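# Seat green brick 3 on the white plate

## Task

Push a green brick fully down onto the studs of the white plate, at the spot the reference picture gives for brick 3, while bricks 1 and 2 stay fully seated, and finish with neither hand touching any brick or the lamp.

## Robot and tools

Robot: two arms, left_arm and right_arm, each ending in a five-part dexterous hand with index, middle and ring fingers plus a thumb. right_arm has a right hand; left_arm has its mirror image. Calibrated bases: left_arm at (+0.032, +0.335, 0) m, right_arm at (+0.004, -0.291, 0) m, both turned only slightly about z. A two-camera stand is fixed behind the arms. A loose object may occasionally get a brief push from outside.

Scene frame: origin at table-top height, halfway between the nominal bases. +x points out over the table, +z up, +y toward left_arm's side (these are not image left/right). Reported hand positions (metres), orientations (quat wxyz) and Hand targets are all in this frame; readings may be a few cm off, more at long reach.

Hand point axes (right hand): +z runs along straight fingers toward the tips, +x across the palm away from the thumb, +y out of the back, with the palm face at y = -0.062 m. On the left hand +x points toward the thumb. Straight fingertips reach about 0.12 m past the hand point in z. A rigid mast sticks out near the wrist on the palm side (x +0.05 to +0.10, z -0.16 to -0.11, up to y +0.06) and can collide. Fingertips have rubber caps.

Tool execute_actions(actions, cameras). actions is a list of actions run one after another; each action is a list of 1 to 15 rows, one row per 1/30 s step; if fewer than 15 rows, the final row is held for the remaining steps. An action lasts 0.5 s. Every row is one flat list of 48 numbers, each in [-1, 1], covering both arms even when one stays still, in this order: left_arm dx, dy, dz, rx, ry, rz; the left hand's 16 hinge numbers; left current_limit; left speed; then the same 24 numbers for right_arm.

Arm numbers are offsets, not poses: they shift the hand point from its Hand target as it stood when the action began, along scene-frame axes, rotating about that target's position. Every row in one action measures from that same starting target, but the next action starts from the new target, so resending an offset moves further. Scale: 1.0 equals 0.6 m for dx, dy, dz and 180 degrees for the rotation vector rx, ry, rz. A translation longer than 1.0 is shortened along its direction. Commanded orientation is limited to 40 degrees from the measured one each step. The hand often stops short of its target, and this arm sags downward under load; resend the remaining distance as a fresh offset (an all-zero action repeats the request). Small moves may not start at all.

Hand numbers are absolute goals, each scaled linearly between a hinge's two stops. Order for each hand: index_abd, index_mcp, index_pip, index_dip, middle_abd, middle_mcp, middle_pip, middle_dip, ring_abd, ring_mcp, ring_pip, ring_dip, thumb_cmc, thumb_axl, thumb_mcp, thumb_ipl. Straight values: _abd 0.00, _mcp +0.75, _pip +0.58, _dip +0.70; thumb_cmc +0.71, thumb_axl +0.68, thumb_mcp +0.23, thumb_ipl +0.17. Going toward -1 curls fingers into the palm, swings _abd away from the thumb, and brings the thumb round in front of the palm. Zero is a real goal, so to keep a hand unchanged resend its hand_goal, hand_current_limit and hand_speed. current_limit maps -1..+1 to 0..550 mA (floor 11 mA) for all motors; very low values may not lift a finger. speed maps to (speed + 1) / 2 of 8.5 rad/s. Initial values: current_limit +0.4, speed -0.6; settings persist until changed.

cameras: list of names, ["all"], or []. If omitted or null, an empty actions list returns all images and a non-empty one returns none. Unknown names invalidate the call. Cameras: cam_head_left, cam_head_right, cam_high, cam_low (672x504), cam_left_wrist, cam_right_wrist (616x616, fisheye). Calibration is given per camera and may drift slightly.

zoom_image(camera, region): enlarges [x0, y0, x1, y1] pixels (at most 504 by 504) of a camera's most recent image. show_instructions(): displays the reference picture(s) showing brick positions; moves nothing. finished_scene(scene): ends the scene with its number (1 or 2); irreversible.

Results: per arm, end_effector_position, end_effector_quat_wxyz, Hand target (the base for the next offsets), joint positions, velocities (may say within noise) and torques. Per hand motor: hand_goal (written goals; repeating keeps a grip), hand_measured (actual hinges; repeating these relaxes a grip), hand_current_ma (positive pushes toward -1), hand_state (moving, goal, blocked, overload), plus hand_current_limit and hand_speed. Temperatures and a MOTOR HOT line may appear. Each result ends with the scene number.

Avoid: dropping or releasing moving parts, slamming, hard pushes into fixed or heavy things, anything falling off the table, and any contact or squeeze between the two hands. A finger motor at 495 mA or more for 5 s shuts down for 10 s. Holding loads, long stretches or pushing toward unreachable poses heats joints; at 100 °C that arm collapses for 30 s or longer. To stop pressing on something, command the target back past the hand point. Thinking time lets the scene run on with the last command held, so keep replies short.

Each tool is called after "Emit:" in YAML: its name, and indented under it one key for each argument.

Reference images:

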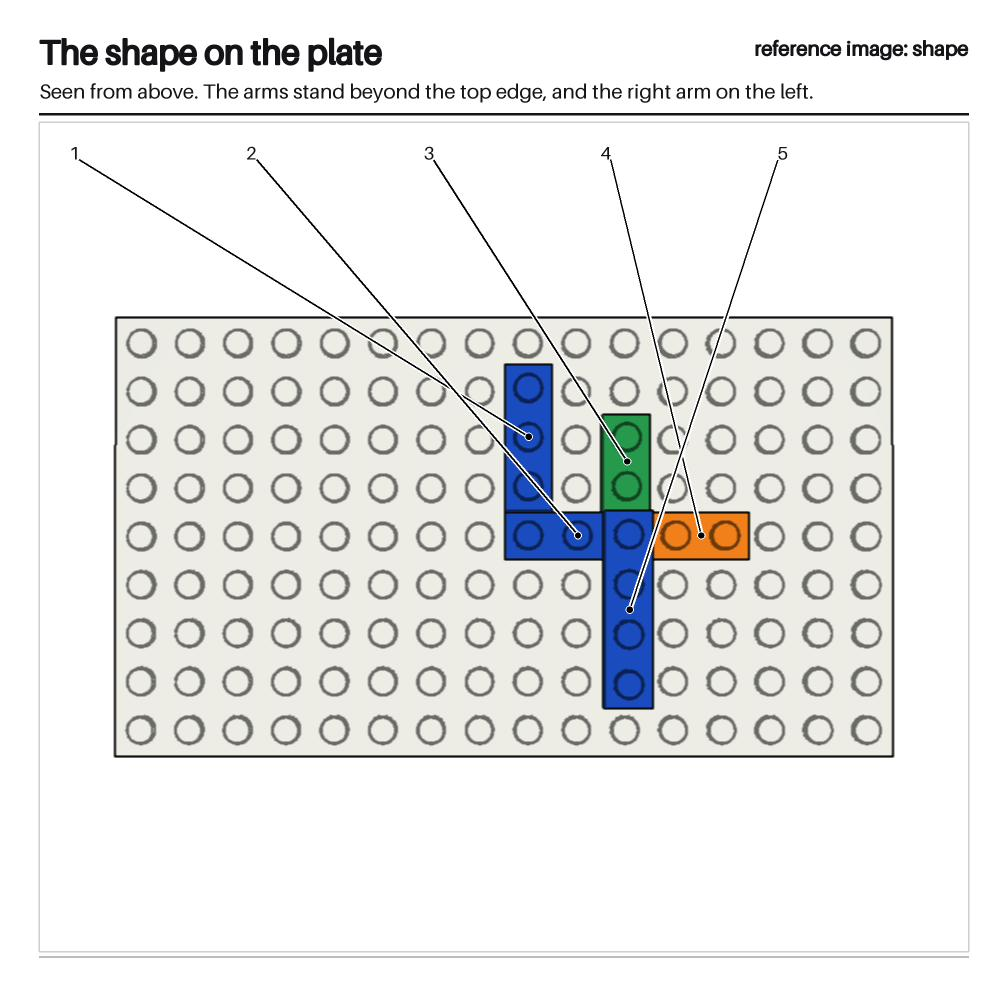

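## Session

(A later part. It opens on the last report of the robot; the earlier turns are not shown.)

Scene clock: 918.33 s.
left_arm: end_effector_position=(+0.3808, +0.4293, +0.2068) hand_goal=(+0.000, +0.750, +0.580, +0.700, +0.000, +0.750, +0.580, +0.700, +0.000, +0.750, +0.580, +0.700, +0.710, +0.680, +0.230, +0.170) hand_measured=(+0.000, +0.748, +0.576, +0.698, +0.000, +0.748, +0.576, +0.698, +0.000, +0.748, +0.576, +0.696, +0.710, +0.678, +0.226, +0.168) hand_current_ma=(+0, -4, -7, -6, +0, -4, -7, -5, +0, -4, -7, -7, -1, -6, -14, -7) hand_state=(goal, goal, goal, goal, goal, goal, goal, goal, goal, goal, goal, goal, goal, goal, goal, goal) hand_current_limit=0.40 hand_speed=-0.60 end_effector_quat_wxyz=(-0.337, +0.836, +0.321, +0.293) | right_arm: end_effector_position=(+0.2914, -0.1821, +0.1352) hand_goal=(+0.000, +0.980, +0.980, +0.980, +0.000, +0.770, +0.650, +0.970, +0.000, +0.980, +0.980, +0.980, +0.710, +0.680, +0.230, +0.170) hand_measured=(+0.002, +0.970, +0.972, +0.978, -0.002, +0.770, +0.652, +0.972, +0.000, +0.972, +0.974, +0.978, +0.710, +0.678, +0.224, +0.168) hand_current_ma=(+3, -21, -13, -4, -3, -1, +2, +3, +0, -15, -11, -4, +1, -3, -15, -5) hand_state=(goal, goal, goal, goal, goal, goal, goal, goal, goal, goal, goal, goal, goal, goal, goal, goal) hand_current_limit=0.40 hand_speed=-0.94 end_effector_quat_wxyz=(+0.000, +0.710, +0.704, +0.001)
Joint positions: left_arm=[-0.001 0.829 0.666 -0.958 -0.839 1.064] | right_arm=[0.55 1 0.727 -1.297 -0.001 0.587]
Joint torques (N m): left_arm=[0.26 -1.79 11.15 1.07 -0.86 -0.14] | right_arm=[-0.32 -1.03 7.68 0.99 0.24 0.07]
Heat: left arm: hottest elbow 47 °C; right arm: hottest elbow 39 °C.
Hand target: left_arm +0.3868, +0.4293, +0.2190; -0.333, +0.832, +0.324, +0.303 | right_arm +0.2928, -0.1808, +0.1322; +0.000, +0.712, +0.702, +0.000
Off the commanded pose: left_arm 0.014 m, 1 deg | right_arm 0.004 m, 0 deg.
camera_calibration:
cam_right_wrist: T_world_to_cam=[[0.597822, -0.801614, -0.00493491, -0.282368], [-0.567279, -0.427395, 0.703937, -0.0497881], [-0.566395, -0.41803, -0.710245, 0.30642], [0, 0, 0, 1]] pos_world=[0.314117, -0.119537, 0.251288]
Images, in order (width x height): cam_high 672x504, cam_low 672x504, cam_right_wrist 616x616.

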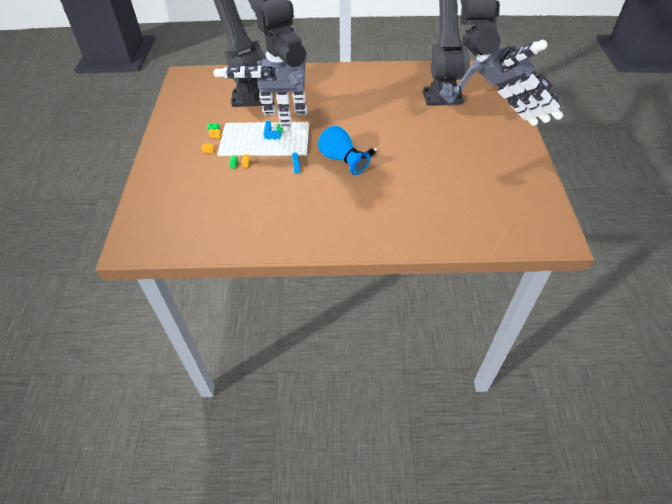

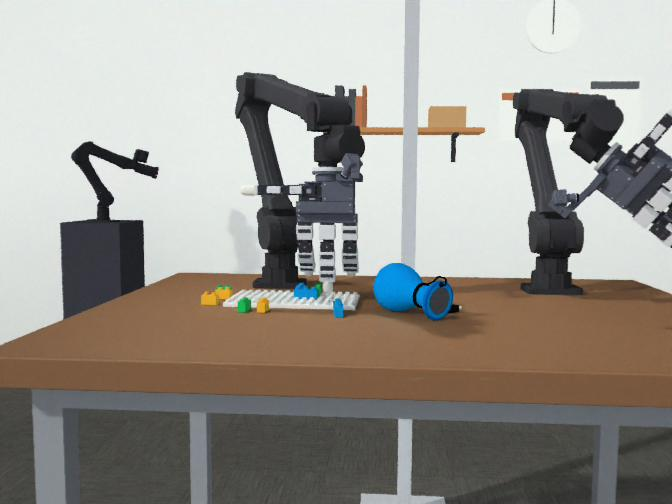

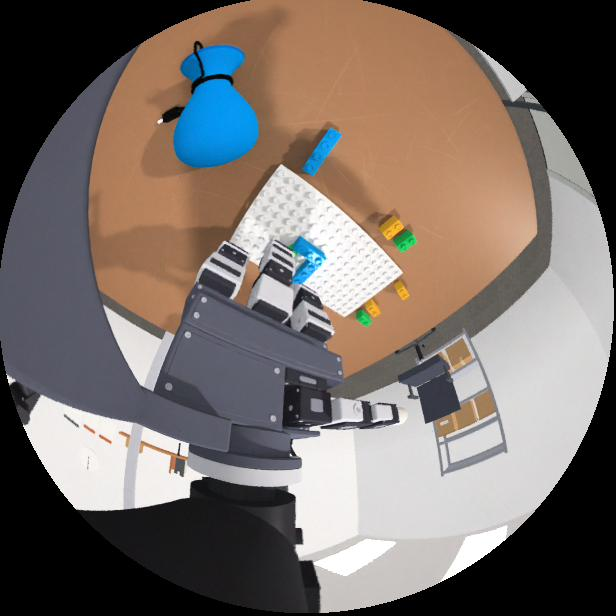

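Emit:
execute_actions:
  actions:
    - [[0,0,0,0,0,0,0,0.75,0.58,0.7,0,0.75,0.58,0.7,0,0.75,0.58,0.7,0.71,0.68,0.23,0.17,0.4,-0.6,0,0,0.004,0,0,0,0,0.98,0.98,0.98,0.06,0.77,0.65,0.97,0,0.98,0.98,0.98,0.71,0.68,0.23,0.17,0.4,-0.96]]
    - [[0,0,0,0,0,0,0,0.75,0.58,0.7,0,0.75,0.58,0.7,0,0.75,0.58,0.7,0.71,0.68,0.23,0.17,0.4,-0.6,0,0,0,0,0,0,0,0.98,0.98,0.98,0.06,0.77,0.65,0.97,0,0.98,0.98,0.98,0.71,0.68,0.23,0.17,0.4,-0.96]]
  cameras: ["cam_low","cam_high","cam_right_wrist"]

Emit:
zoom_image:
  camera: "cam_low"
  region: [290, 240, 350, 300]

Emit:
zoom_image:
  camera: "cam_high"
  region: [255, 100, 300, 145]

Scene clock: 926.20 s.
left_arm: end_effector_position=(+0.3808, +0.4293, +0.2068) hand_goal=(+0.000, +0.750, +0.580, +0.700, +0.000, +0.750, +0.580, +0.700, +0.000, +0.750, +0.580, +0.700, +0.710, +0.680, +0.230, +0.170) hand_measured=(+0.000, +0.748, +0.576, +0.698, +0.000, +0.748, +0.576, +0.698, +0.000, +0.748, +0.576, +0.696, +0.710, +0.678, +0.226, +0.168) hand_current_ma=(+0, -4, -7, -6, +0, -4, -7, -5, +0, -4, -7, -7, -1, -6, -14, -7) hand_state=(goal, goal, goal, goal, goal, goal, goal, goal, goal, goal, goal, goal, goal, goal, goal, goal) hand_current_limit=0.40 hand_speed=-0.60 end_effector_quat_wxyz=(-0.337, +0.836, +0.321, +0.293) | right_arm: end_effector_position=(+0.2914, -0.1821, +0.1352) hand_goal=(+0.000, +0.980, +0.980, +0.980, +0.060, +0.770, +0.650, +0.970, +0.000, +0.980, +0.980, +0.980, +0.710, +0.680, +0.230, +0.170) hand_measured=(+0.002, +0.970, +0.972, +0.978, +0.056, +0.770, +0.652, +0.972, +0.000, +0.972, +0.974, +0.978, +0.710, +0.678, +0.224, +0.168) hand_current_ma=(+3, -21, -13, -4, -5, -1, +2, +3, +0, -15, -11, -4, +1, -3, -15, -5) hand_state=(goal, goal, goal, goal, goal, goal, goal, goal, goal, goal, goal, goal, goal, goal, goal, goal) hand_current_limit=0.40 hand_speed=-0.96 end_effector_quat_wxyz=(+0.000, +0.710, +0.704, +0.001)
Joint positions: left_arm=[-0.001 0.829 0.666 -0.958 -0.839 1.064] | right_arm=[0.55 1 0.727 -1.297 -0.001 0.587]
Joint torques (N m): left_arm=[0.26 -1.85 11.15 1.09 -0.86 -0.13] | right_arm=[-0.5 -1.2 8.03 0.84 0.25 0.06]
Heat: left arm: hottest elbow 47 °C; right arm: hottest elbow 40 °C.
Hand target: left_arm +0.3868, +0.4293, +0.2190; -0.333, +0.832, +0.324, +0.303 | right_arm +0.2928, -0.1808, +0.1346; +0.000, +0.712, +0.702, +0.000
Off the commanded pose: left_arm 0.014 m, 1 deg | right_arm 0.002 m, 0 deg.
camera_calibration:
cam_right_wrist: T_world_to_cam=[[0.597822, -0.801614, -0.00493491, -0.282368], [-0.567279, -0.427395, 0.703937, -0.0497881], [-0.566395, -0.41803, -0.710245, 0.30642], [0, 0, 0, 1]] pos_world=[0.314117, -0.119537, 0.251288]
Images, in order (width x height): cam_high 672x504, cam_low 672x504, cam_right_wrist 616x616.

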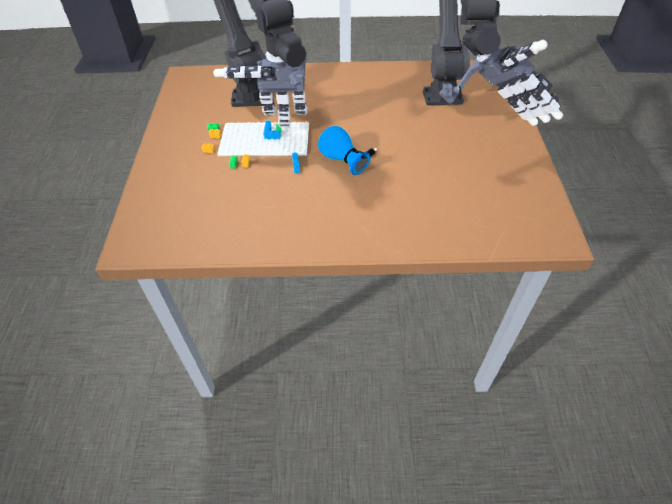

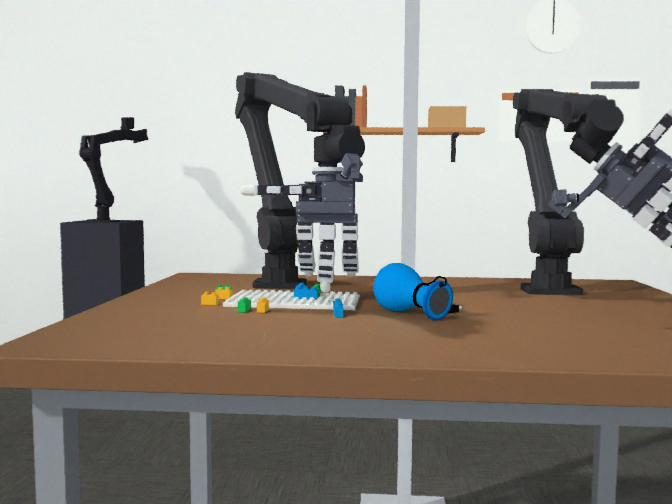

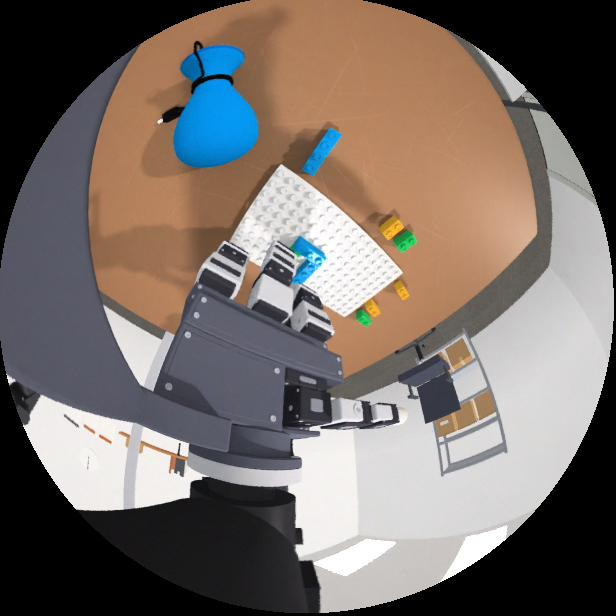

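Scaled by 8.400 from the camera's 672x504 image, which has a finer 960x720 frame.

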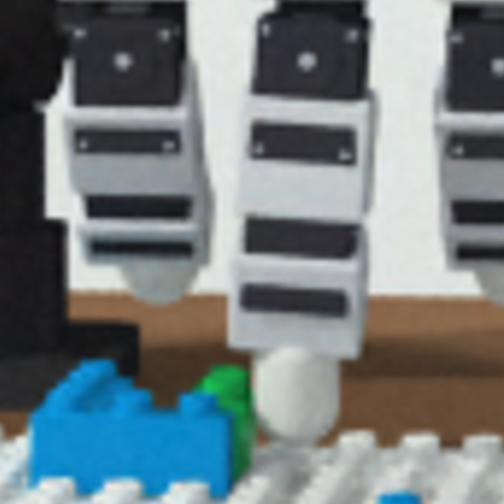

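Scaled by 11.200 from the camera's 672x504 image, which has a finer 960x720 frame.

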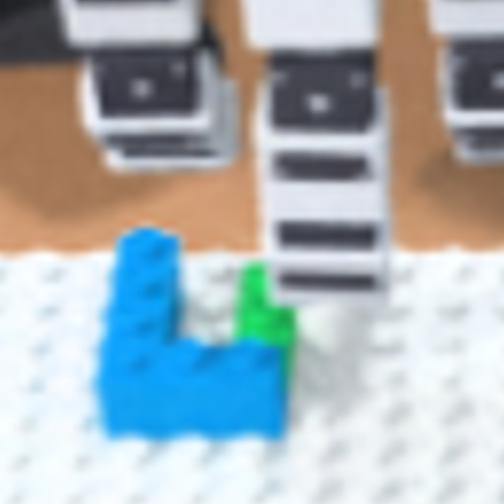

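Emit:
execute_actions:
  actions:
    - [[0,0,0,0,0,0,0,0.75,0.58,0.7,0,0.75,0.58,0.7,0,0.75,0.58,0.7,0.71,0.68,0.23,0.17,0.4,-0.6,0,0,0,0,0,0,0,0.98,0.98,0.98,0.10,0.77,0.65,0.97,0,0.98,0.98,0.98,0.71,0.68,0.23,0.17,0.4,-0.96]]
    - [[0,0,0,0,0,0,0,0.75,0.58,0.7,0,0.75,0.58,0.7,0,0.75,0.58,0.7,0.71,0.68,0.23,0.17,0.4,-0.6,0,0,0,0,0,0,0,0.98,0.98,0.98,0.10,0.77,0.65,0.97,0,0.98,0.98,0.98,0.71,0.68,0.23,0.17,0.4,-0.96]]
  cameras: ["cam_low","cam_high","cam_right_wrist"]

Emit:
zoom_image:
  camera: "cam_low"
  region: [290, 240, 350, 300]

Emit:
zoom_image:
  camera: "cam_high"
  region: [255, 100, 300, 145]

Emit:
zoom_image:
  camera: "cam_right_wrist"
  region: [270, 220, 340, 290]

Scene clock: 932.37 s.
left_arm: end_effector_position=(+0.3808, +0.4293, +0.2068) hand_goal=(+0.000, +0.750, +0.580, +0.700, +0.000, +0.750, +0.580, +0.700, +0.000, +0.750, +0.580, +0.700, +0.710, +0.680, +0.230, +0.170) hand_measured=(+0.000, +0.748, +0.576, +0.698, +0.000, +0.748, +0.576, +0.698, +0.000, +0.748, +0.576, +0.696, +0.710, +0.678, +0.226, +0.168) hand_current_ma=(+0, -4, -7, -6, +0, -4, -7, -5, +0, -4, -7, -7, -1, -6, -14, -7) hand_state=(goal, goal, goal, goal, goal, goal, goal, goal, goal, goal, goal, goal, goal, goal, goal, goal) hand_current_limit=0.40 hand_speed=-0.60 end_effector_quat_wxyz=(-0.337, +0.836, +0.321, +0.293) | right_arm: end_effector_position=(+0.2914, -0.1821, +0.1352) hand_goal=(+0.000, +0.980, +0.980, +0.980, +0.100, +0.770, +0.650, +0.970, +0.000, +0.980, +0.980, +0.980, +0.710, +0.680, +0.230, +0.170) hand_measured=(+0.002, +0.970, +0.972, +0.978, +0.096, +0.770, +0.652, +0.972, +0.000, +0.972, +0.974, +0.978, +0.710, +0.678, +0.224, +0.168) hand_current_ma=(+3, -21, -13, -4, -6, -1, +2, +3, +0, -15, -11, -4, +1, -3, -15, -5) hand_state=(goal, goal, goal, goal, goal, goal, goal, goal, goal, goal, goal, goal, goal, goal, goal, goal) hand_current_limit=0.40 hand_speed=-0.96 end_effector_quat_wxyz=(+0.000, +0.710, +0.704, +0.001)
Joint positions: left_arm=[-0.001 0.829 0.666 -0.958 -0.839 1.064] | right_arm=[0.55 1 0.727 -1.297 -0.001 0.587]
Joint torques (N m): left_arm=[0.26 -1.79 11.15 1.09 -0.86 -0.14] | right_arm=[-0.44 -1.08 8.06 0.76 0.26 0.05]
Heat: left arm: hottest elbow 47 °C; right arm: hottest elbow 40 °C.
Hand target: left_arm +0.3868, +0.4293, +0.2190; -0.333, +0.832, +0.324, +0.303 | right_arm +0.2928, -0.1808, +0.1346; +0.000, +0.712, +0.702, +0.000
Off the commanded pose: left_arm 0.014 m, 1 deg | right_arm 0.002 m, 0 deg.
camera_calibration:
cam_right_wrist: T_world_to_cam=[[0.597822, -0.801614, -0.00493491, -0.282368], [-0.567279, -0.427395, 0.703937, -0.0497881], [-0.566395, -0.41803, -0.710245, 0.30642], [0, 0, 0, 1]] pos_world=[0.314117, -0.119537, 0.251288]
Images, in order (width x height): cam_high 672x504, cam_low 672x504, cam_right_wrist 616x616.

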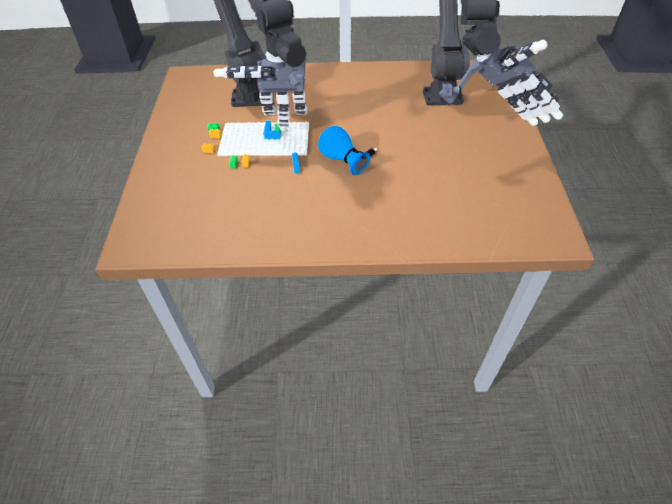

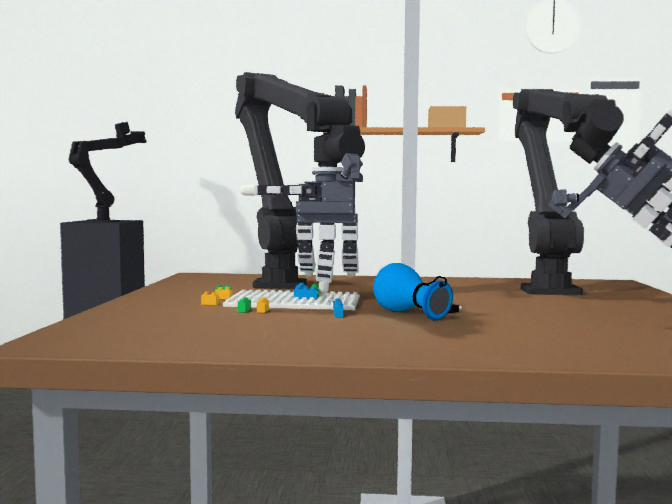

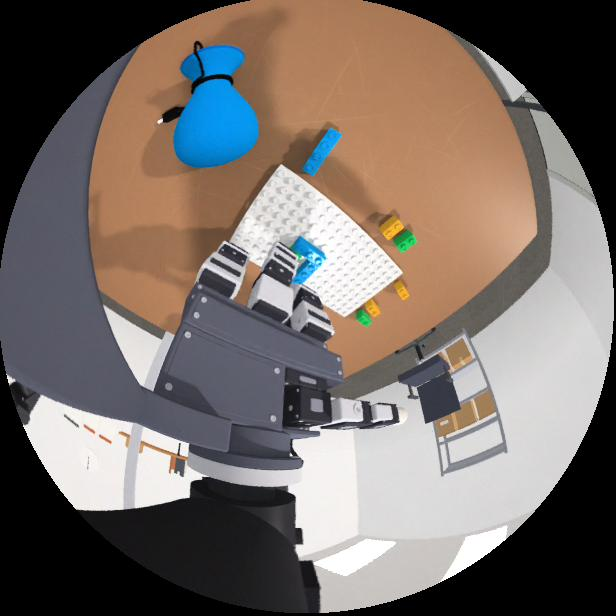

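Scaled by 8.400 from the camera's 672x504 image, which has a finer 960x720 frame.

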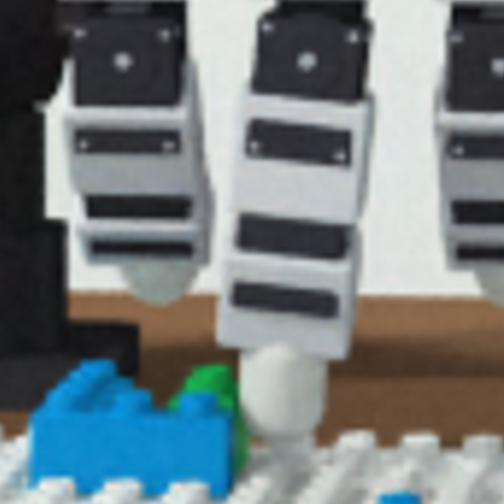

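Scaled by 11.200 from the camera's 672x504 image, which has a finer 960x720 frame.

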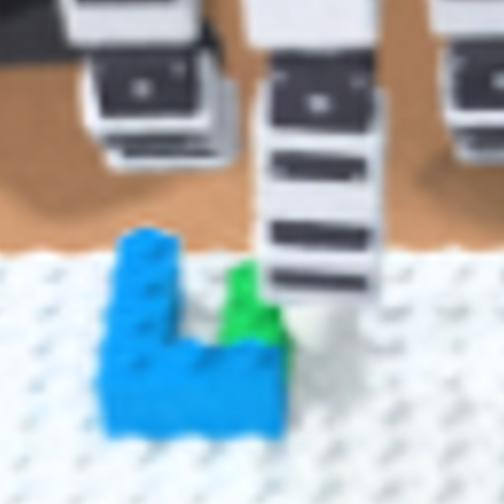

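Scaled by 7.200 from the camera's 616x616 image, which has a finer 880x880 frame.

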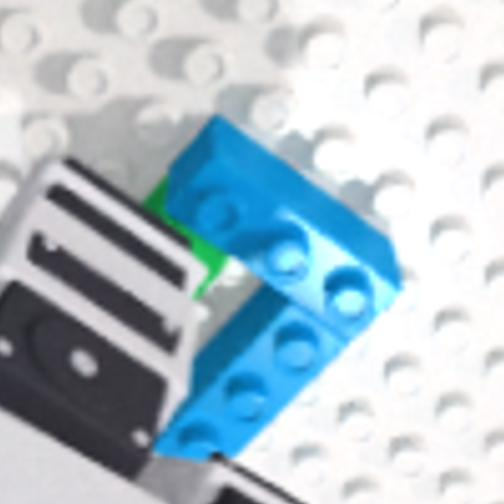

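Emit:
execute_actions:
  actions:
    - [[0,0,0,0,0,0,0,0.75,0.58,0.7,0,0.75,0.58,0.7,0,0.75,0.58,0.7,0.71,0.68,0.23,0.17,0.4,-0.6,0,0,0,0,0,0,0,0.98,0.98,0.98,0.0,0.77,0.65,0.97,0,0.98,0.98,0.98,0.71,0.68,0.23,0.17,0.4,-0.92]]
    - [[0,0,0,0,0,0,0,0.75,0.58,0.7,0,0.75,0.58,0.7,0,0.75,0.58,0.7,0.71,0.68,0.23,0.17,0.4,-0.6,0,0,0,0,0,0,0,0.98,0.98,0.98,0.0,0.77,0.65,0.97,0,0.98,0.98,0.98,0.71,0.68,0.23,0.17,0.4,-0.92]]
  cameras: ["cam_low","cam_high","cam_right_wrist"]

Emit:
zoom_image:
  camera: "cam_low"
  region: [290, 240, 350, 300]

Emit:
zoom_image:
  camera: "cam_high"
  region: [255, 100, 300, 145]

Emit:
zoom_image:
  camera: "cam_right_wrist"
  region: [270, 220, 340, 290]

Scene clock: 942.57 s.
left_arm: end_effector_position=(+0.3808, +0.4293, +0.2068) hand_goal=(+0.000, +0.750, +0.580, +0.700, +0.000, +0.750, +0.580, +0.700, +0.000, +0.750, +0.580, +0.700, +0.710, +0.680, +0.230, +0.170) hand_measured=(+0.000, +0.748, +0.576, +0.698, +0.000, +0.748, +0.576, +0.698, +0.000, +0.748, +0.576, +0.696, +0.710, +0.678, +0.226, +0.168) hand_current_ma=(+0, -4, -7, -6, +0, -4, -7, -5, +0, -4, -7, -7, -1, -6, -14, -7) hand_state=(goal, goal, goal, goal, goal, goal, goal, goal, goal, goal, goal, goal, goal, goal, goal, goal) hand_current_limit=0.40 hand_speed=-0.60 end_effector_quat_wxyz=(-0.337, +0.836, +0.321, +0.293) | right_arm: end_effector_position=(+0.2914, -0.1821, +0.1352) hand_goal=(+0.000, +0.980, +0.980, +0.980, +0.000, +0.770, +0.650, +0.970, +0.000, +0.980, +0.980, +0.980, +0.710, +0.680, +0.230, +0.170) hand_measured=(+0.002, +0.970, +0.972, +0.978, +0.002, +0.770, +0.652, +0.972, +0.000, +0.972, +0.974, +0.978, +0.710, +0.678, +0.224, +0.168) hand_current_ma=(+3, -21, -13, -4, +3, -1, +2, +3, +0, -15, -11, -4, +1, -3, -15, -5) hand_state=(goal, goal, goal, goal, goal, goal, goal, goal, goal, goal, goal, goal, goal, goal, goal, goal) hand_current_limit=0.40 hand_speed=-0.92 end_effector_quat_wxyz=(+0.000, +0.710, +0.704, +0.001)
Joint positions: left_arm=[-0.001 0.829 0.666 -0.958 -0.839 1.064] | right_arm=[0.55 1 0.727 -1.297 -0.001 0.587]
Joint torques (N m): left_arm=[0.32 -1.79 11.14 1.09 -0.86 -0.13] | right_arm=[-0.15 -1.26 8.1 0.73 0.27 0.04]
Heat: left arm: hottest elbow 47 °C; right arm: hottest elbow 40 °C.
Hand target: left_arm +0.3868, +0.4293, +0.2190; -0.333, +0.832, +0.324, +0.303 | right_arm +0.2928, -0.1808, +0.1346; +0.000, +0.712, +0.702, +0.000
Off the commanded pose: left_arm 0.014 m, 1 deg | right_arm 0.002 m, 0 deg.
camera_calibration:
cam_right_wrist: T_world_to_cam=[[0.597822, -0.801614, -0.00493491, -0.282368], [-0.567279, -0.427395, 0.703937, -0.0497881], [-0.566395, -0.41803, -0.710245, 0.30642], [0, 0, 0, 1]] pos_world=[0.314117, -0.119537, 0.251288]
Images, in order (width x height): cam_high 672x504, cam_low 672x504, cam_right_wrist 616x616.

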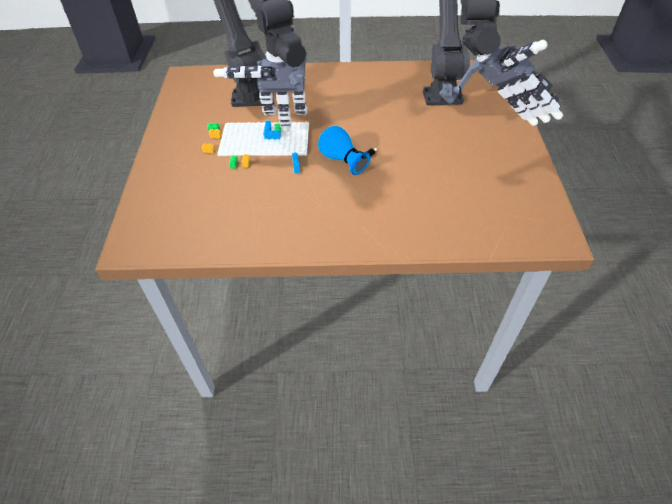

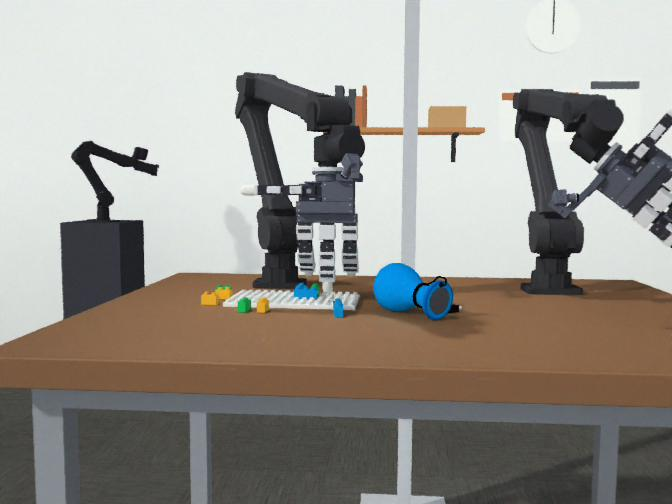

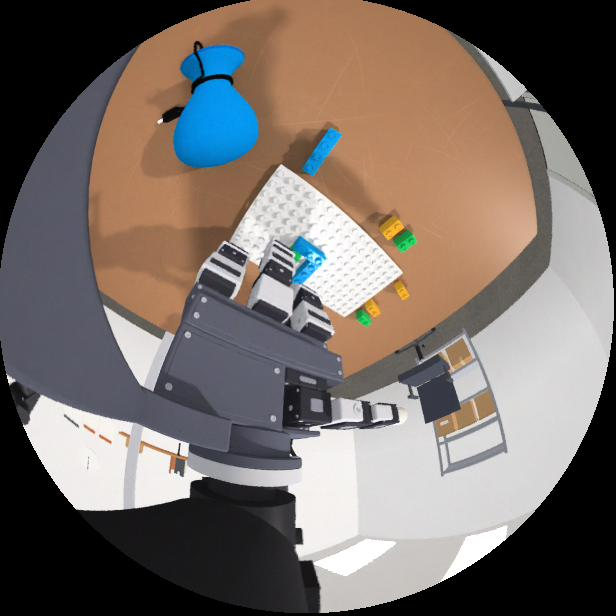

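Scaled by 8.400 from the camera's 672x504 image, which has a finer 960x720 frame.

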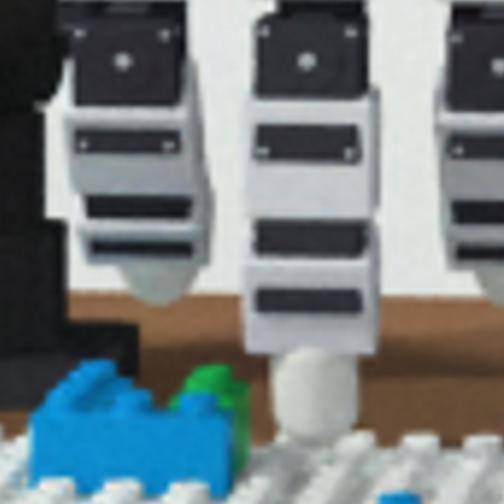

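Scaled by 11.200 from the camera's 672x504 image, which has a finer 960x720 frame.

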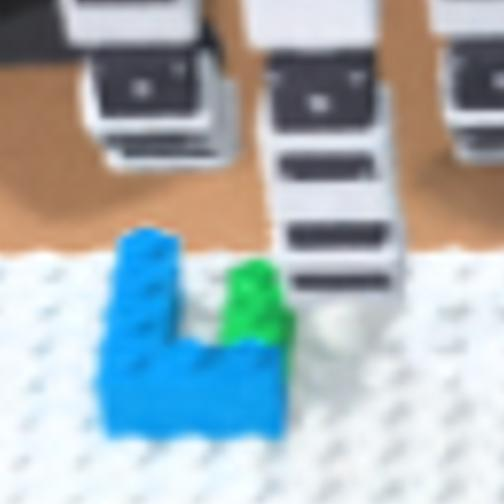

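Scaled by 7.200 from the camera's 616x616 image, which has a finer 880x880 frame.

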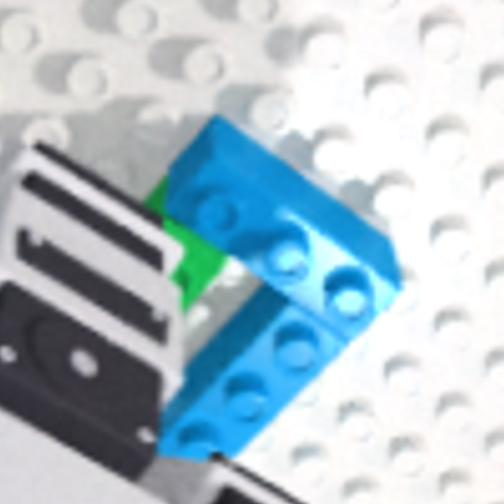

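Emit:
execute_actions:
  actions:
    - [[0,0,0,0,0,0,0,0.75,0.58,0.7,0,0.75,0.58,0.7,0,0.75,0.58,0.7,0.71,0.68,0.23,0.17,0.4,-0.6,0,0,0.03,0,0,0,0,0.98,0.98,0.98,0.0,0.77,0.65,0.97,0,0.98,0.98,0.98,0.71,0.68,0.23,0.17,0.4,-0.92]]
    - [[0,0,0,0,0,0,0,0.75,0.58,0.7,0,0.75,0.58,0.7,0,0.75,0.58,0.7,0.71,0.68,0.23,0.17,0.4,-0.6,0,0,0.04,0,0,0,0,0.98,0.98,0.98,0.0,0.77,0.65,0.97,0,0.98,0.98,0.98,0.71,0.68,0.23,0.17,0.4,-0.92]]
    - [[0,0,0,0,0,0,0,0.75,0.58,0.7,0,0.75,0.58,0.7,0,0.75,0.58,0.7,0.71,0.68,0.23,0.17,0.4,-0.6,0,0,0.03,0,0,0,0,0.98,0.98,0.98,0.0,0.77,0.65,0.97,0,0.98,0.98,0.98,0.71,0.68,0.23,0.17,0.4,-0.92]]
  cameras: ["cam_low","cam_high","cam_right_wrist","cam_head_left"]

Emit:
zoom_image:
  camera: "cam_low"
  region: [290, 250, 340, 300]

Emit:
zoom_image:
  camera: "cam_high"
  region: [255, 110, 290, 145]

Emit:
zoom_image:
  camera: "cam_head_left"
  region: [410, 330, 460, 380]

Scene clock: 958.37 s.
left_arm: end_effector_position=(+0.3808, +0.4293, +0.2068) hand_goal=(+0.000, +0.750, +0.580, +0.700, +0.000, +0.750, +0.580, +0.700, +0.000, +0.750, +0.580, +0.700, +0.710, +0.680, +0.230, +0.170) hand_measured=(+0.000, +0.748, +0.576, +0.698, +0.000, +0.748, +0.576, +0.698, +0.000, +0.748, +0.576, +0.696, +0.710, +0.678, +0.226, +0.168) hand_current_ma=(+0, -4, -7, -6, +0, -4, -7, -5, +0, -4, -7, -7, -1, -6, -14, -7) hand_state=(goal, goal, goal, goal, goal, goal, goal, goal, goal, goal, goal, goal, goal, goal, goal, goal) hand_current_limit=0.40 hand_speed=-0.60 end_effector_quat_wxyz=(-0.337, +0.836, +0.321, +0.293) | right_arm: end_effector_position=(+0.2815, -0.1886, +0.1683) hand_goal=(+0.000, +0.980, +0.980, +0.980, +0.000, +0.770, +0.650, +0.970, +0.000, +0.980, +0.980, +0.980, +0.710, +0.680, +0.230, +0.170) hand_measured=(+0.002, +0.970, +0.972, +0.978, +0.002, +0.770, +0.652, +0.972, +0.000, +0.972, +0.974, +0.978, +0.710, +0.678, +0.224, +0.168) hand_current_ma=(+3, -21, -13, -4, +3, -1, +2, +3, +0, -15, -11, -4, +1, -3, -15, -5) hand_state=(goal, goal, goal, goal, goal, goal, goal, goal, goal, goal, goal, goal, goal, goal, goal, goal) hand_current_limit=0.40 hand_speed=-0.92 end_effector_quat_wxyz=(-0.006, +0.710, +0.704, -0.028)
Joint positions: left_arm=[-0.001 0.829 0.666 -0.958 -0.839 1.064] | right_arm=[0.55 0.983 0.813 -1.458 -0.001 0.587]
Joint torques (N m): left_arm=[0.26 -1.85 11.17 1.09 -0.86 -0.14] | right_arm=[-0.44 -2.61 12.41 0.23 0.26 0.07]
Heat: left arm: hottest elbow 47 °C; right arm: hottest elbow 40 °C.
Hand target: left_arm +0.3868, +0.4293, +0.2190; -0.333, +0.832, +0.324, +0.303 | right_arm +0.2928, -0.1808, +0.1945; +0.000, +0.712, +0.702, +0.000
Off the commanded pose: left_arm 0.014 m, 1 deg | right_arm 0.030 m, 3 deg.
camera_calibration:
cam_right_wrist: T_world_to_cam=[[0.597488, -0.801832, -0.00857288, -0.280821], [-0.531841, -0.404259, 0.744123, -0.0937918], [-0.600128, -0.440045, -0.667987, 0.319792], [0, 0, 0, 1]] pos_world=[0.309821, -0.122365, 0.281002]
Images, in order (width x height): cam_head_left 672x504, cam_high 672x504, cam_low 672x504, cam_right_wrist 616x616.

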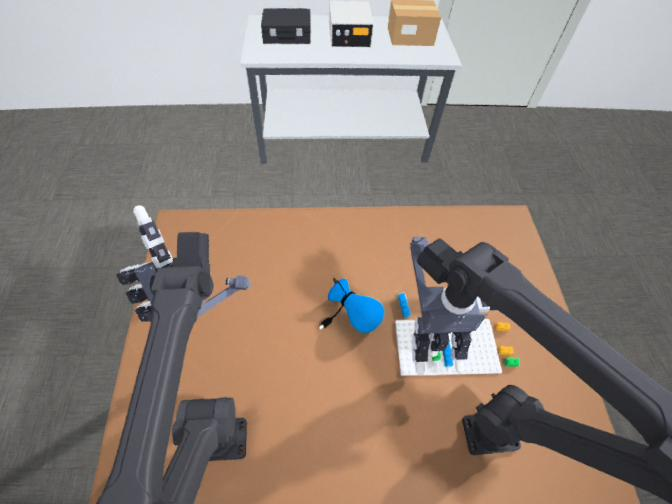

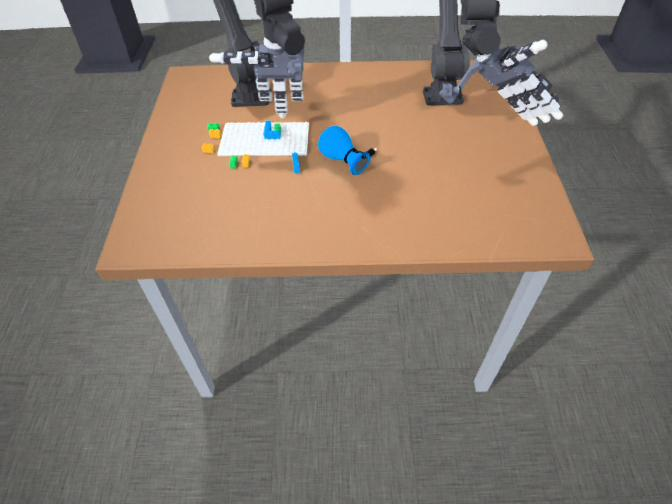

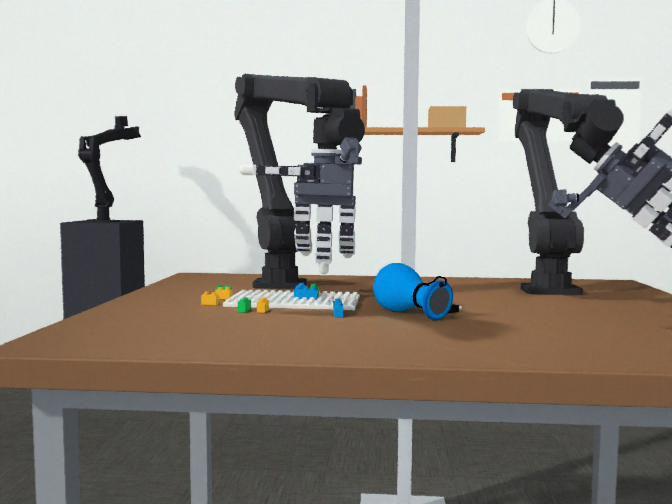

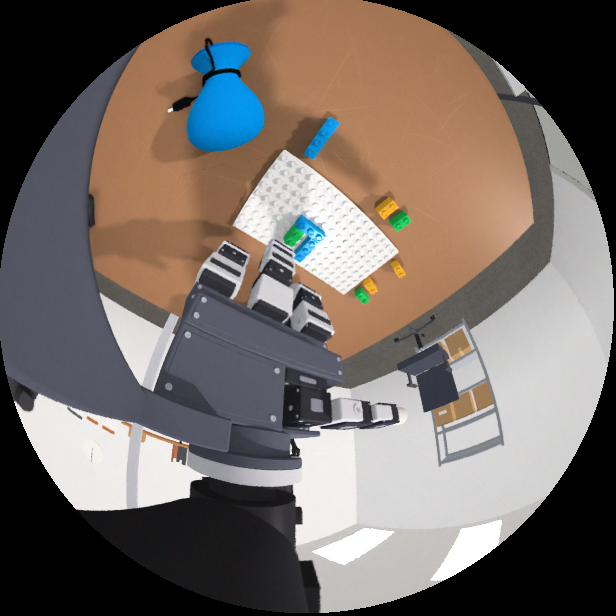

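Scaled by 10.080 from the camera's 672x504 image, which has a finer 960x720 frame.

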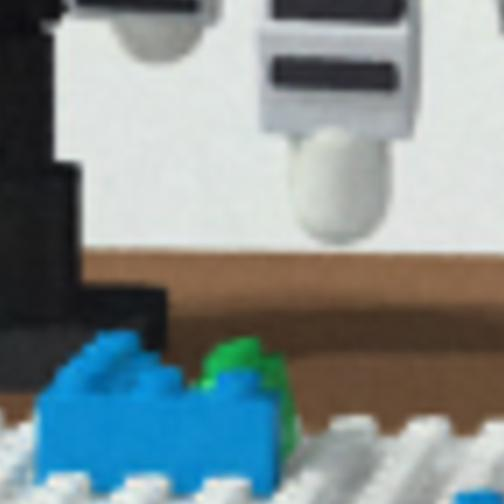

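Scaled by 14.400 from the camera's 672x504 image, which has a finer 960x720 frame.

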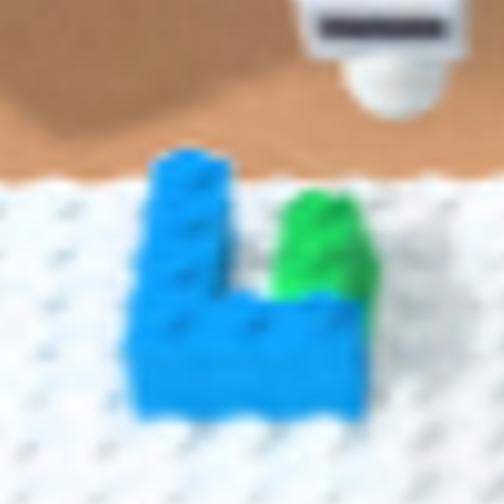

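Scaled by 10.080 from the camera's 672x504 image, which has a finer 960x720 frame.

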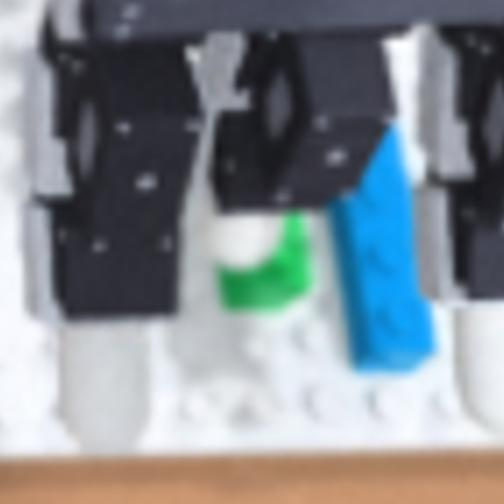

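Emit:
zoom_image:
  camera: "cam_right_wrist"
  region: [270, 205, 340, 275]

Emit:
execute_actions:
  actions:
    - [[0,0,0,0,0,0,0,0.75,0.58,0.7,0,0.75,0.58,0.7,0,0.75,0.58,0.7,0.71,0.68,0.23,0.17,0.4,-0.6,0,0,0.03,0,0,0,0,0.98,0.98,0.98,0.0,0.77,0.65,0.97,0,0.98,0.98,0.98,0.71,0.68,0.23,0.17,0.4,-0.92]]

Scaled by 7.200 from the camera's 616x616 image, which has a finer 880x880 frame.

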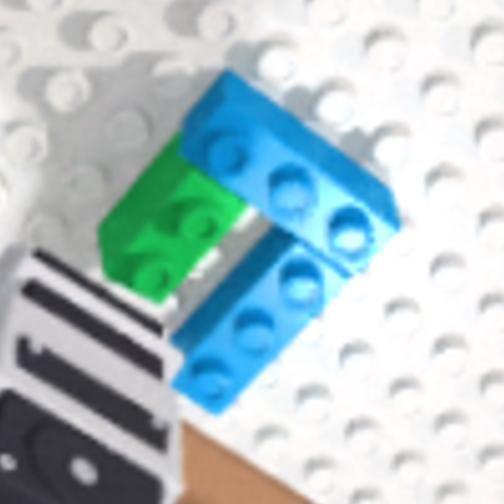

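Scene clock: 962.63 s.
left_arm: end_effector_position=(+0.3808, +0.4293, +0.2068) hand_goal=(+0.000, +0.750, +0.580, +0.700, +0.000, +0.750, +0.580, +0.700, +0.000, +0.750, +0.580, +0.700, +0.710, +0.680, +0.230, +0.170) hand_measured=(+0.000, +0.748, +0.576, +0.698, +0.000, +0.748, +0.576, +0.698, +0.000, +0.748, +0.576, +0.696, +0.710, +0.678, +0.226, +0.168) hand_current_ma=(+0, -4, -7, -6, +0, -4, -7, -5, +0, -4, -7, -7, -1, -6, -14, -7) hand_state=(goal, goal, goal, goal, goal, goal, goal, goal, goal, goal, goal, goal, goal, goal, goal, goal) hand_current_limit=0.40 hand_speed=-0.60 end_effector_quat_wxyz=(-0.337, +0.836, +0.321, +0.293) | right_arm: end_effector_position=(+0.2825, -0.1880, +0.1859) hand_goal=(+0.000, +0.980, +0.980, +0.980, +0.000, +0.770, +0.650, +0.970, +0.000, +0.980, +0.980, +0.980, +0.710, +0.680, +0.230, +0.170) hand_measured=(+0.002, +0.970, +0.972, +0.978, +0.002, +0.770, +0.652, +0.972, +0.000, +0.972, +0.974, +0.978, +0.710, +0.678, +0.224, +0.168) hand_current_ma=(+3, -21, -13, -4, +3, -1, +2, +3, +0, -15, -11, -4, +1, -3, -15, -5) hand_state=(goal, goal, goal, goal, goal, goal, goal, goal, goal, goal, goal, goal, goal, goal, goal, goal) hand_current_limit=0.40 hand_speed=-0.92 end_effector_quat_wxyz=(-0.006, +0.710, +0.704, -0.028)
Joint positions: left_arm=[-0.001 0.829 0.666 -0.958 -0.839 1.064] | right_arm=[0.55 0.979 0.857 -1.507 -0.001 0.587]
Joint torques (N m): left_arm=[0.26 -1.85 11.17 1.07 -0.86 -0.14] | right_arm=[-0.5 -3.02 12.38 0.23 0.26 0.06]
Heat: left arm: hottest elbow 47 °C; right arm: hottest elbow 40 °C.
Hand target: left_arm +0.3868, +0.4293, +0.2190; -0.333, +0.832, +0.324, +0.303 | right_arm +0.2929, -0.1808, +0.2126; +0.000, +0.712, +0.702, +0.000
Off the commanded pose: left_arm 0.014 m, 1 deg | right_arm 0.029 m, 3 deg.


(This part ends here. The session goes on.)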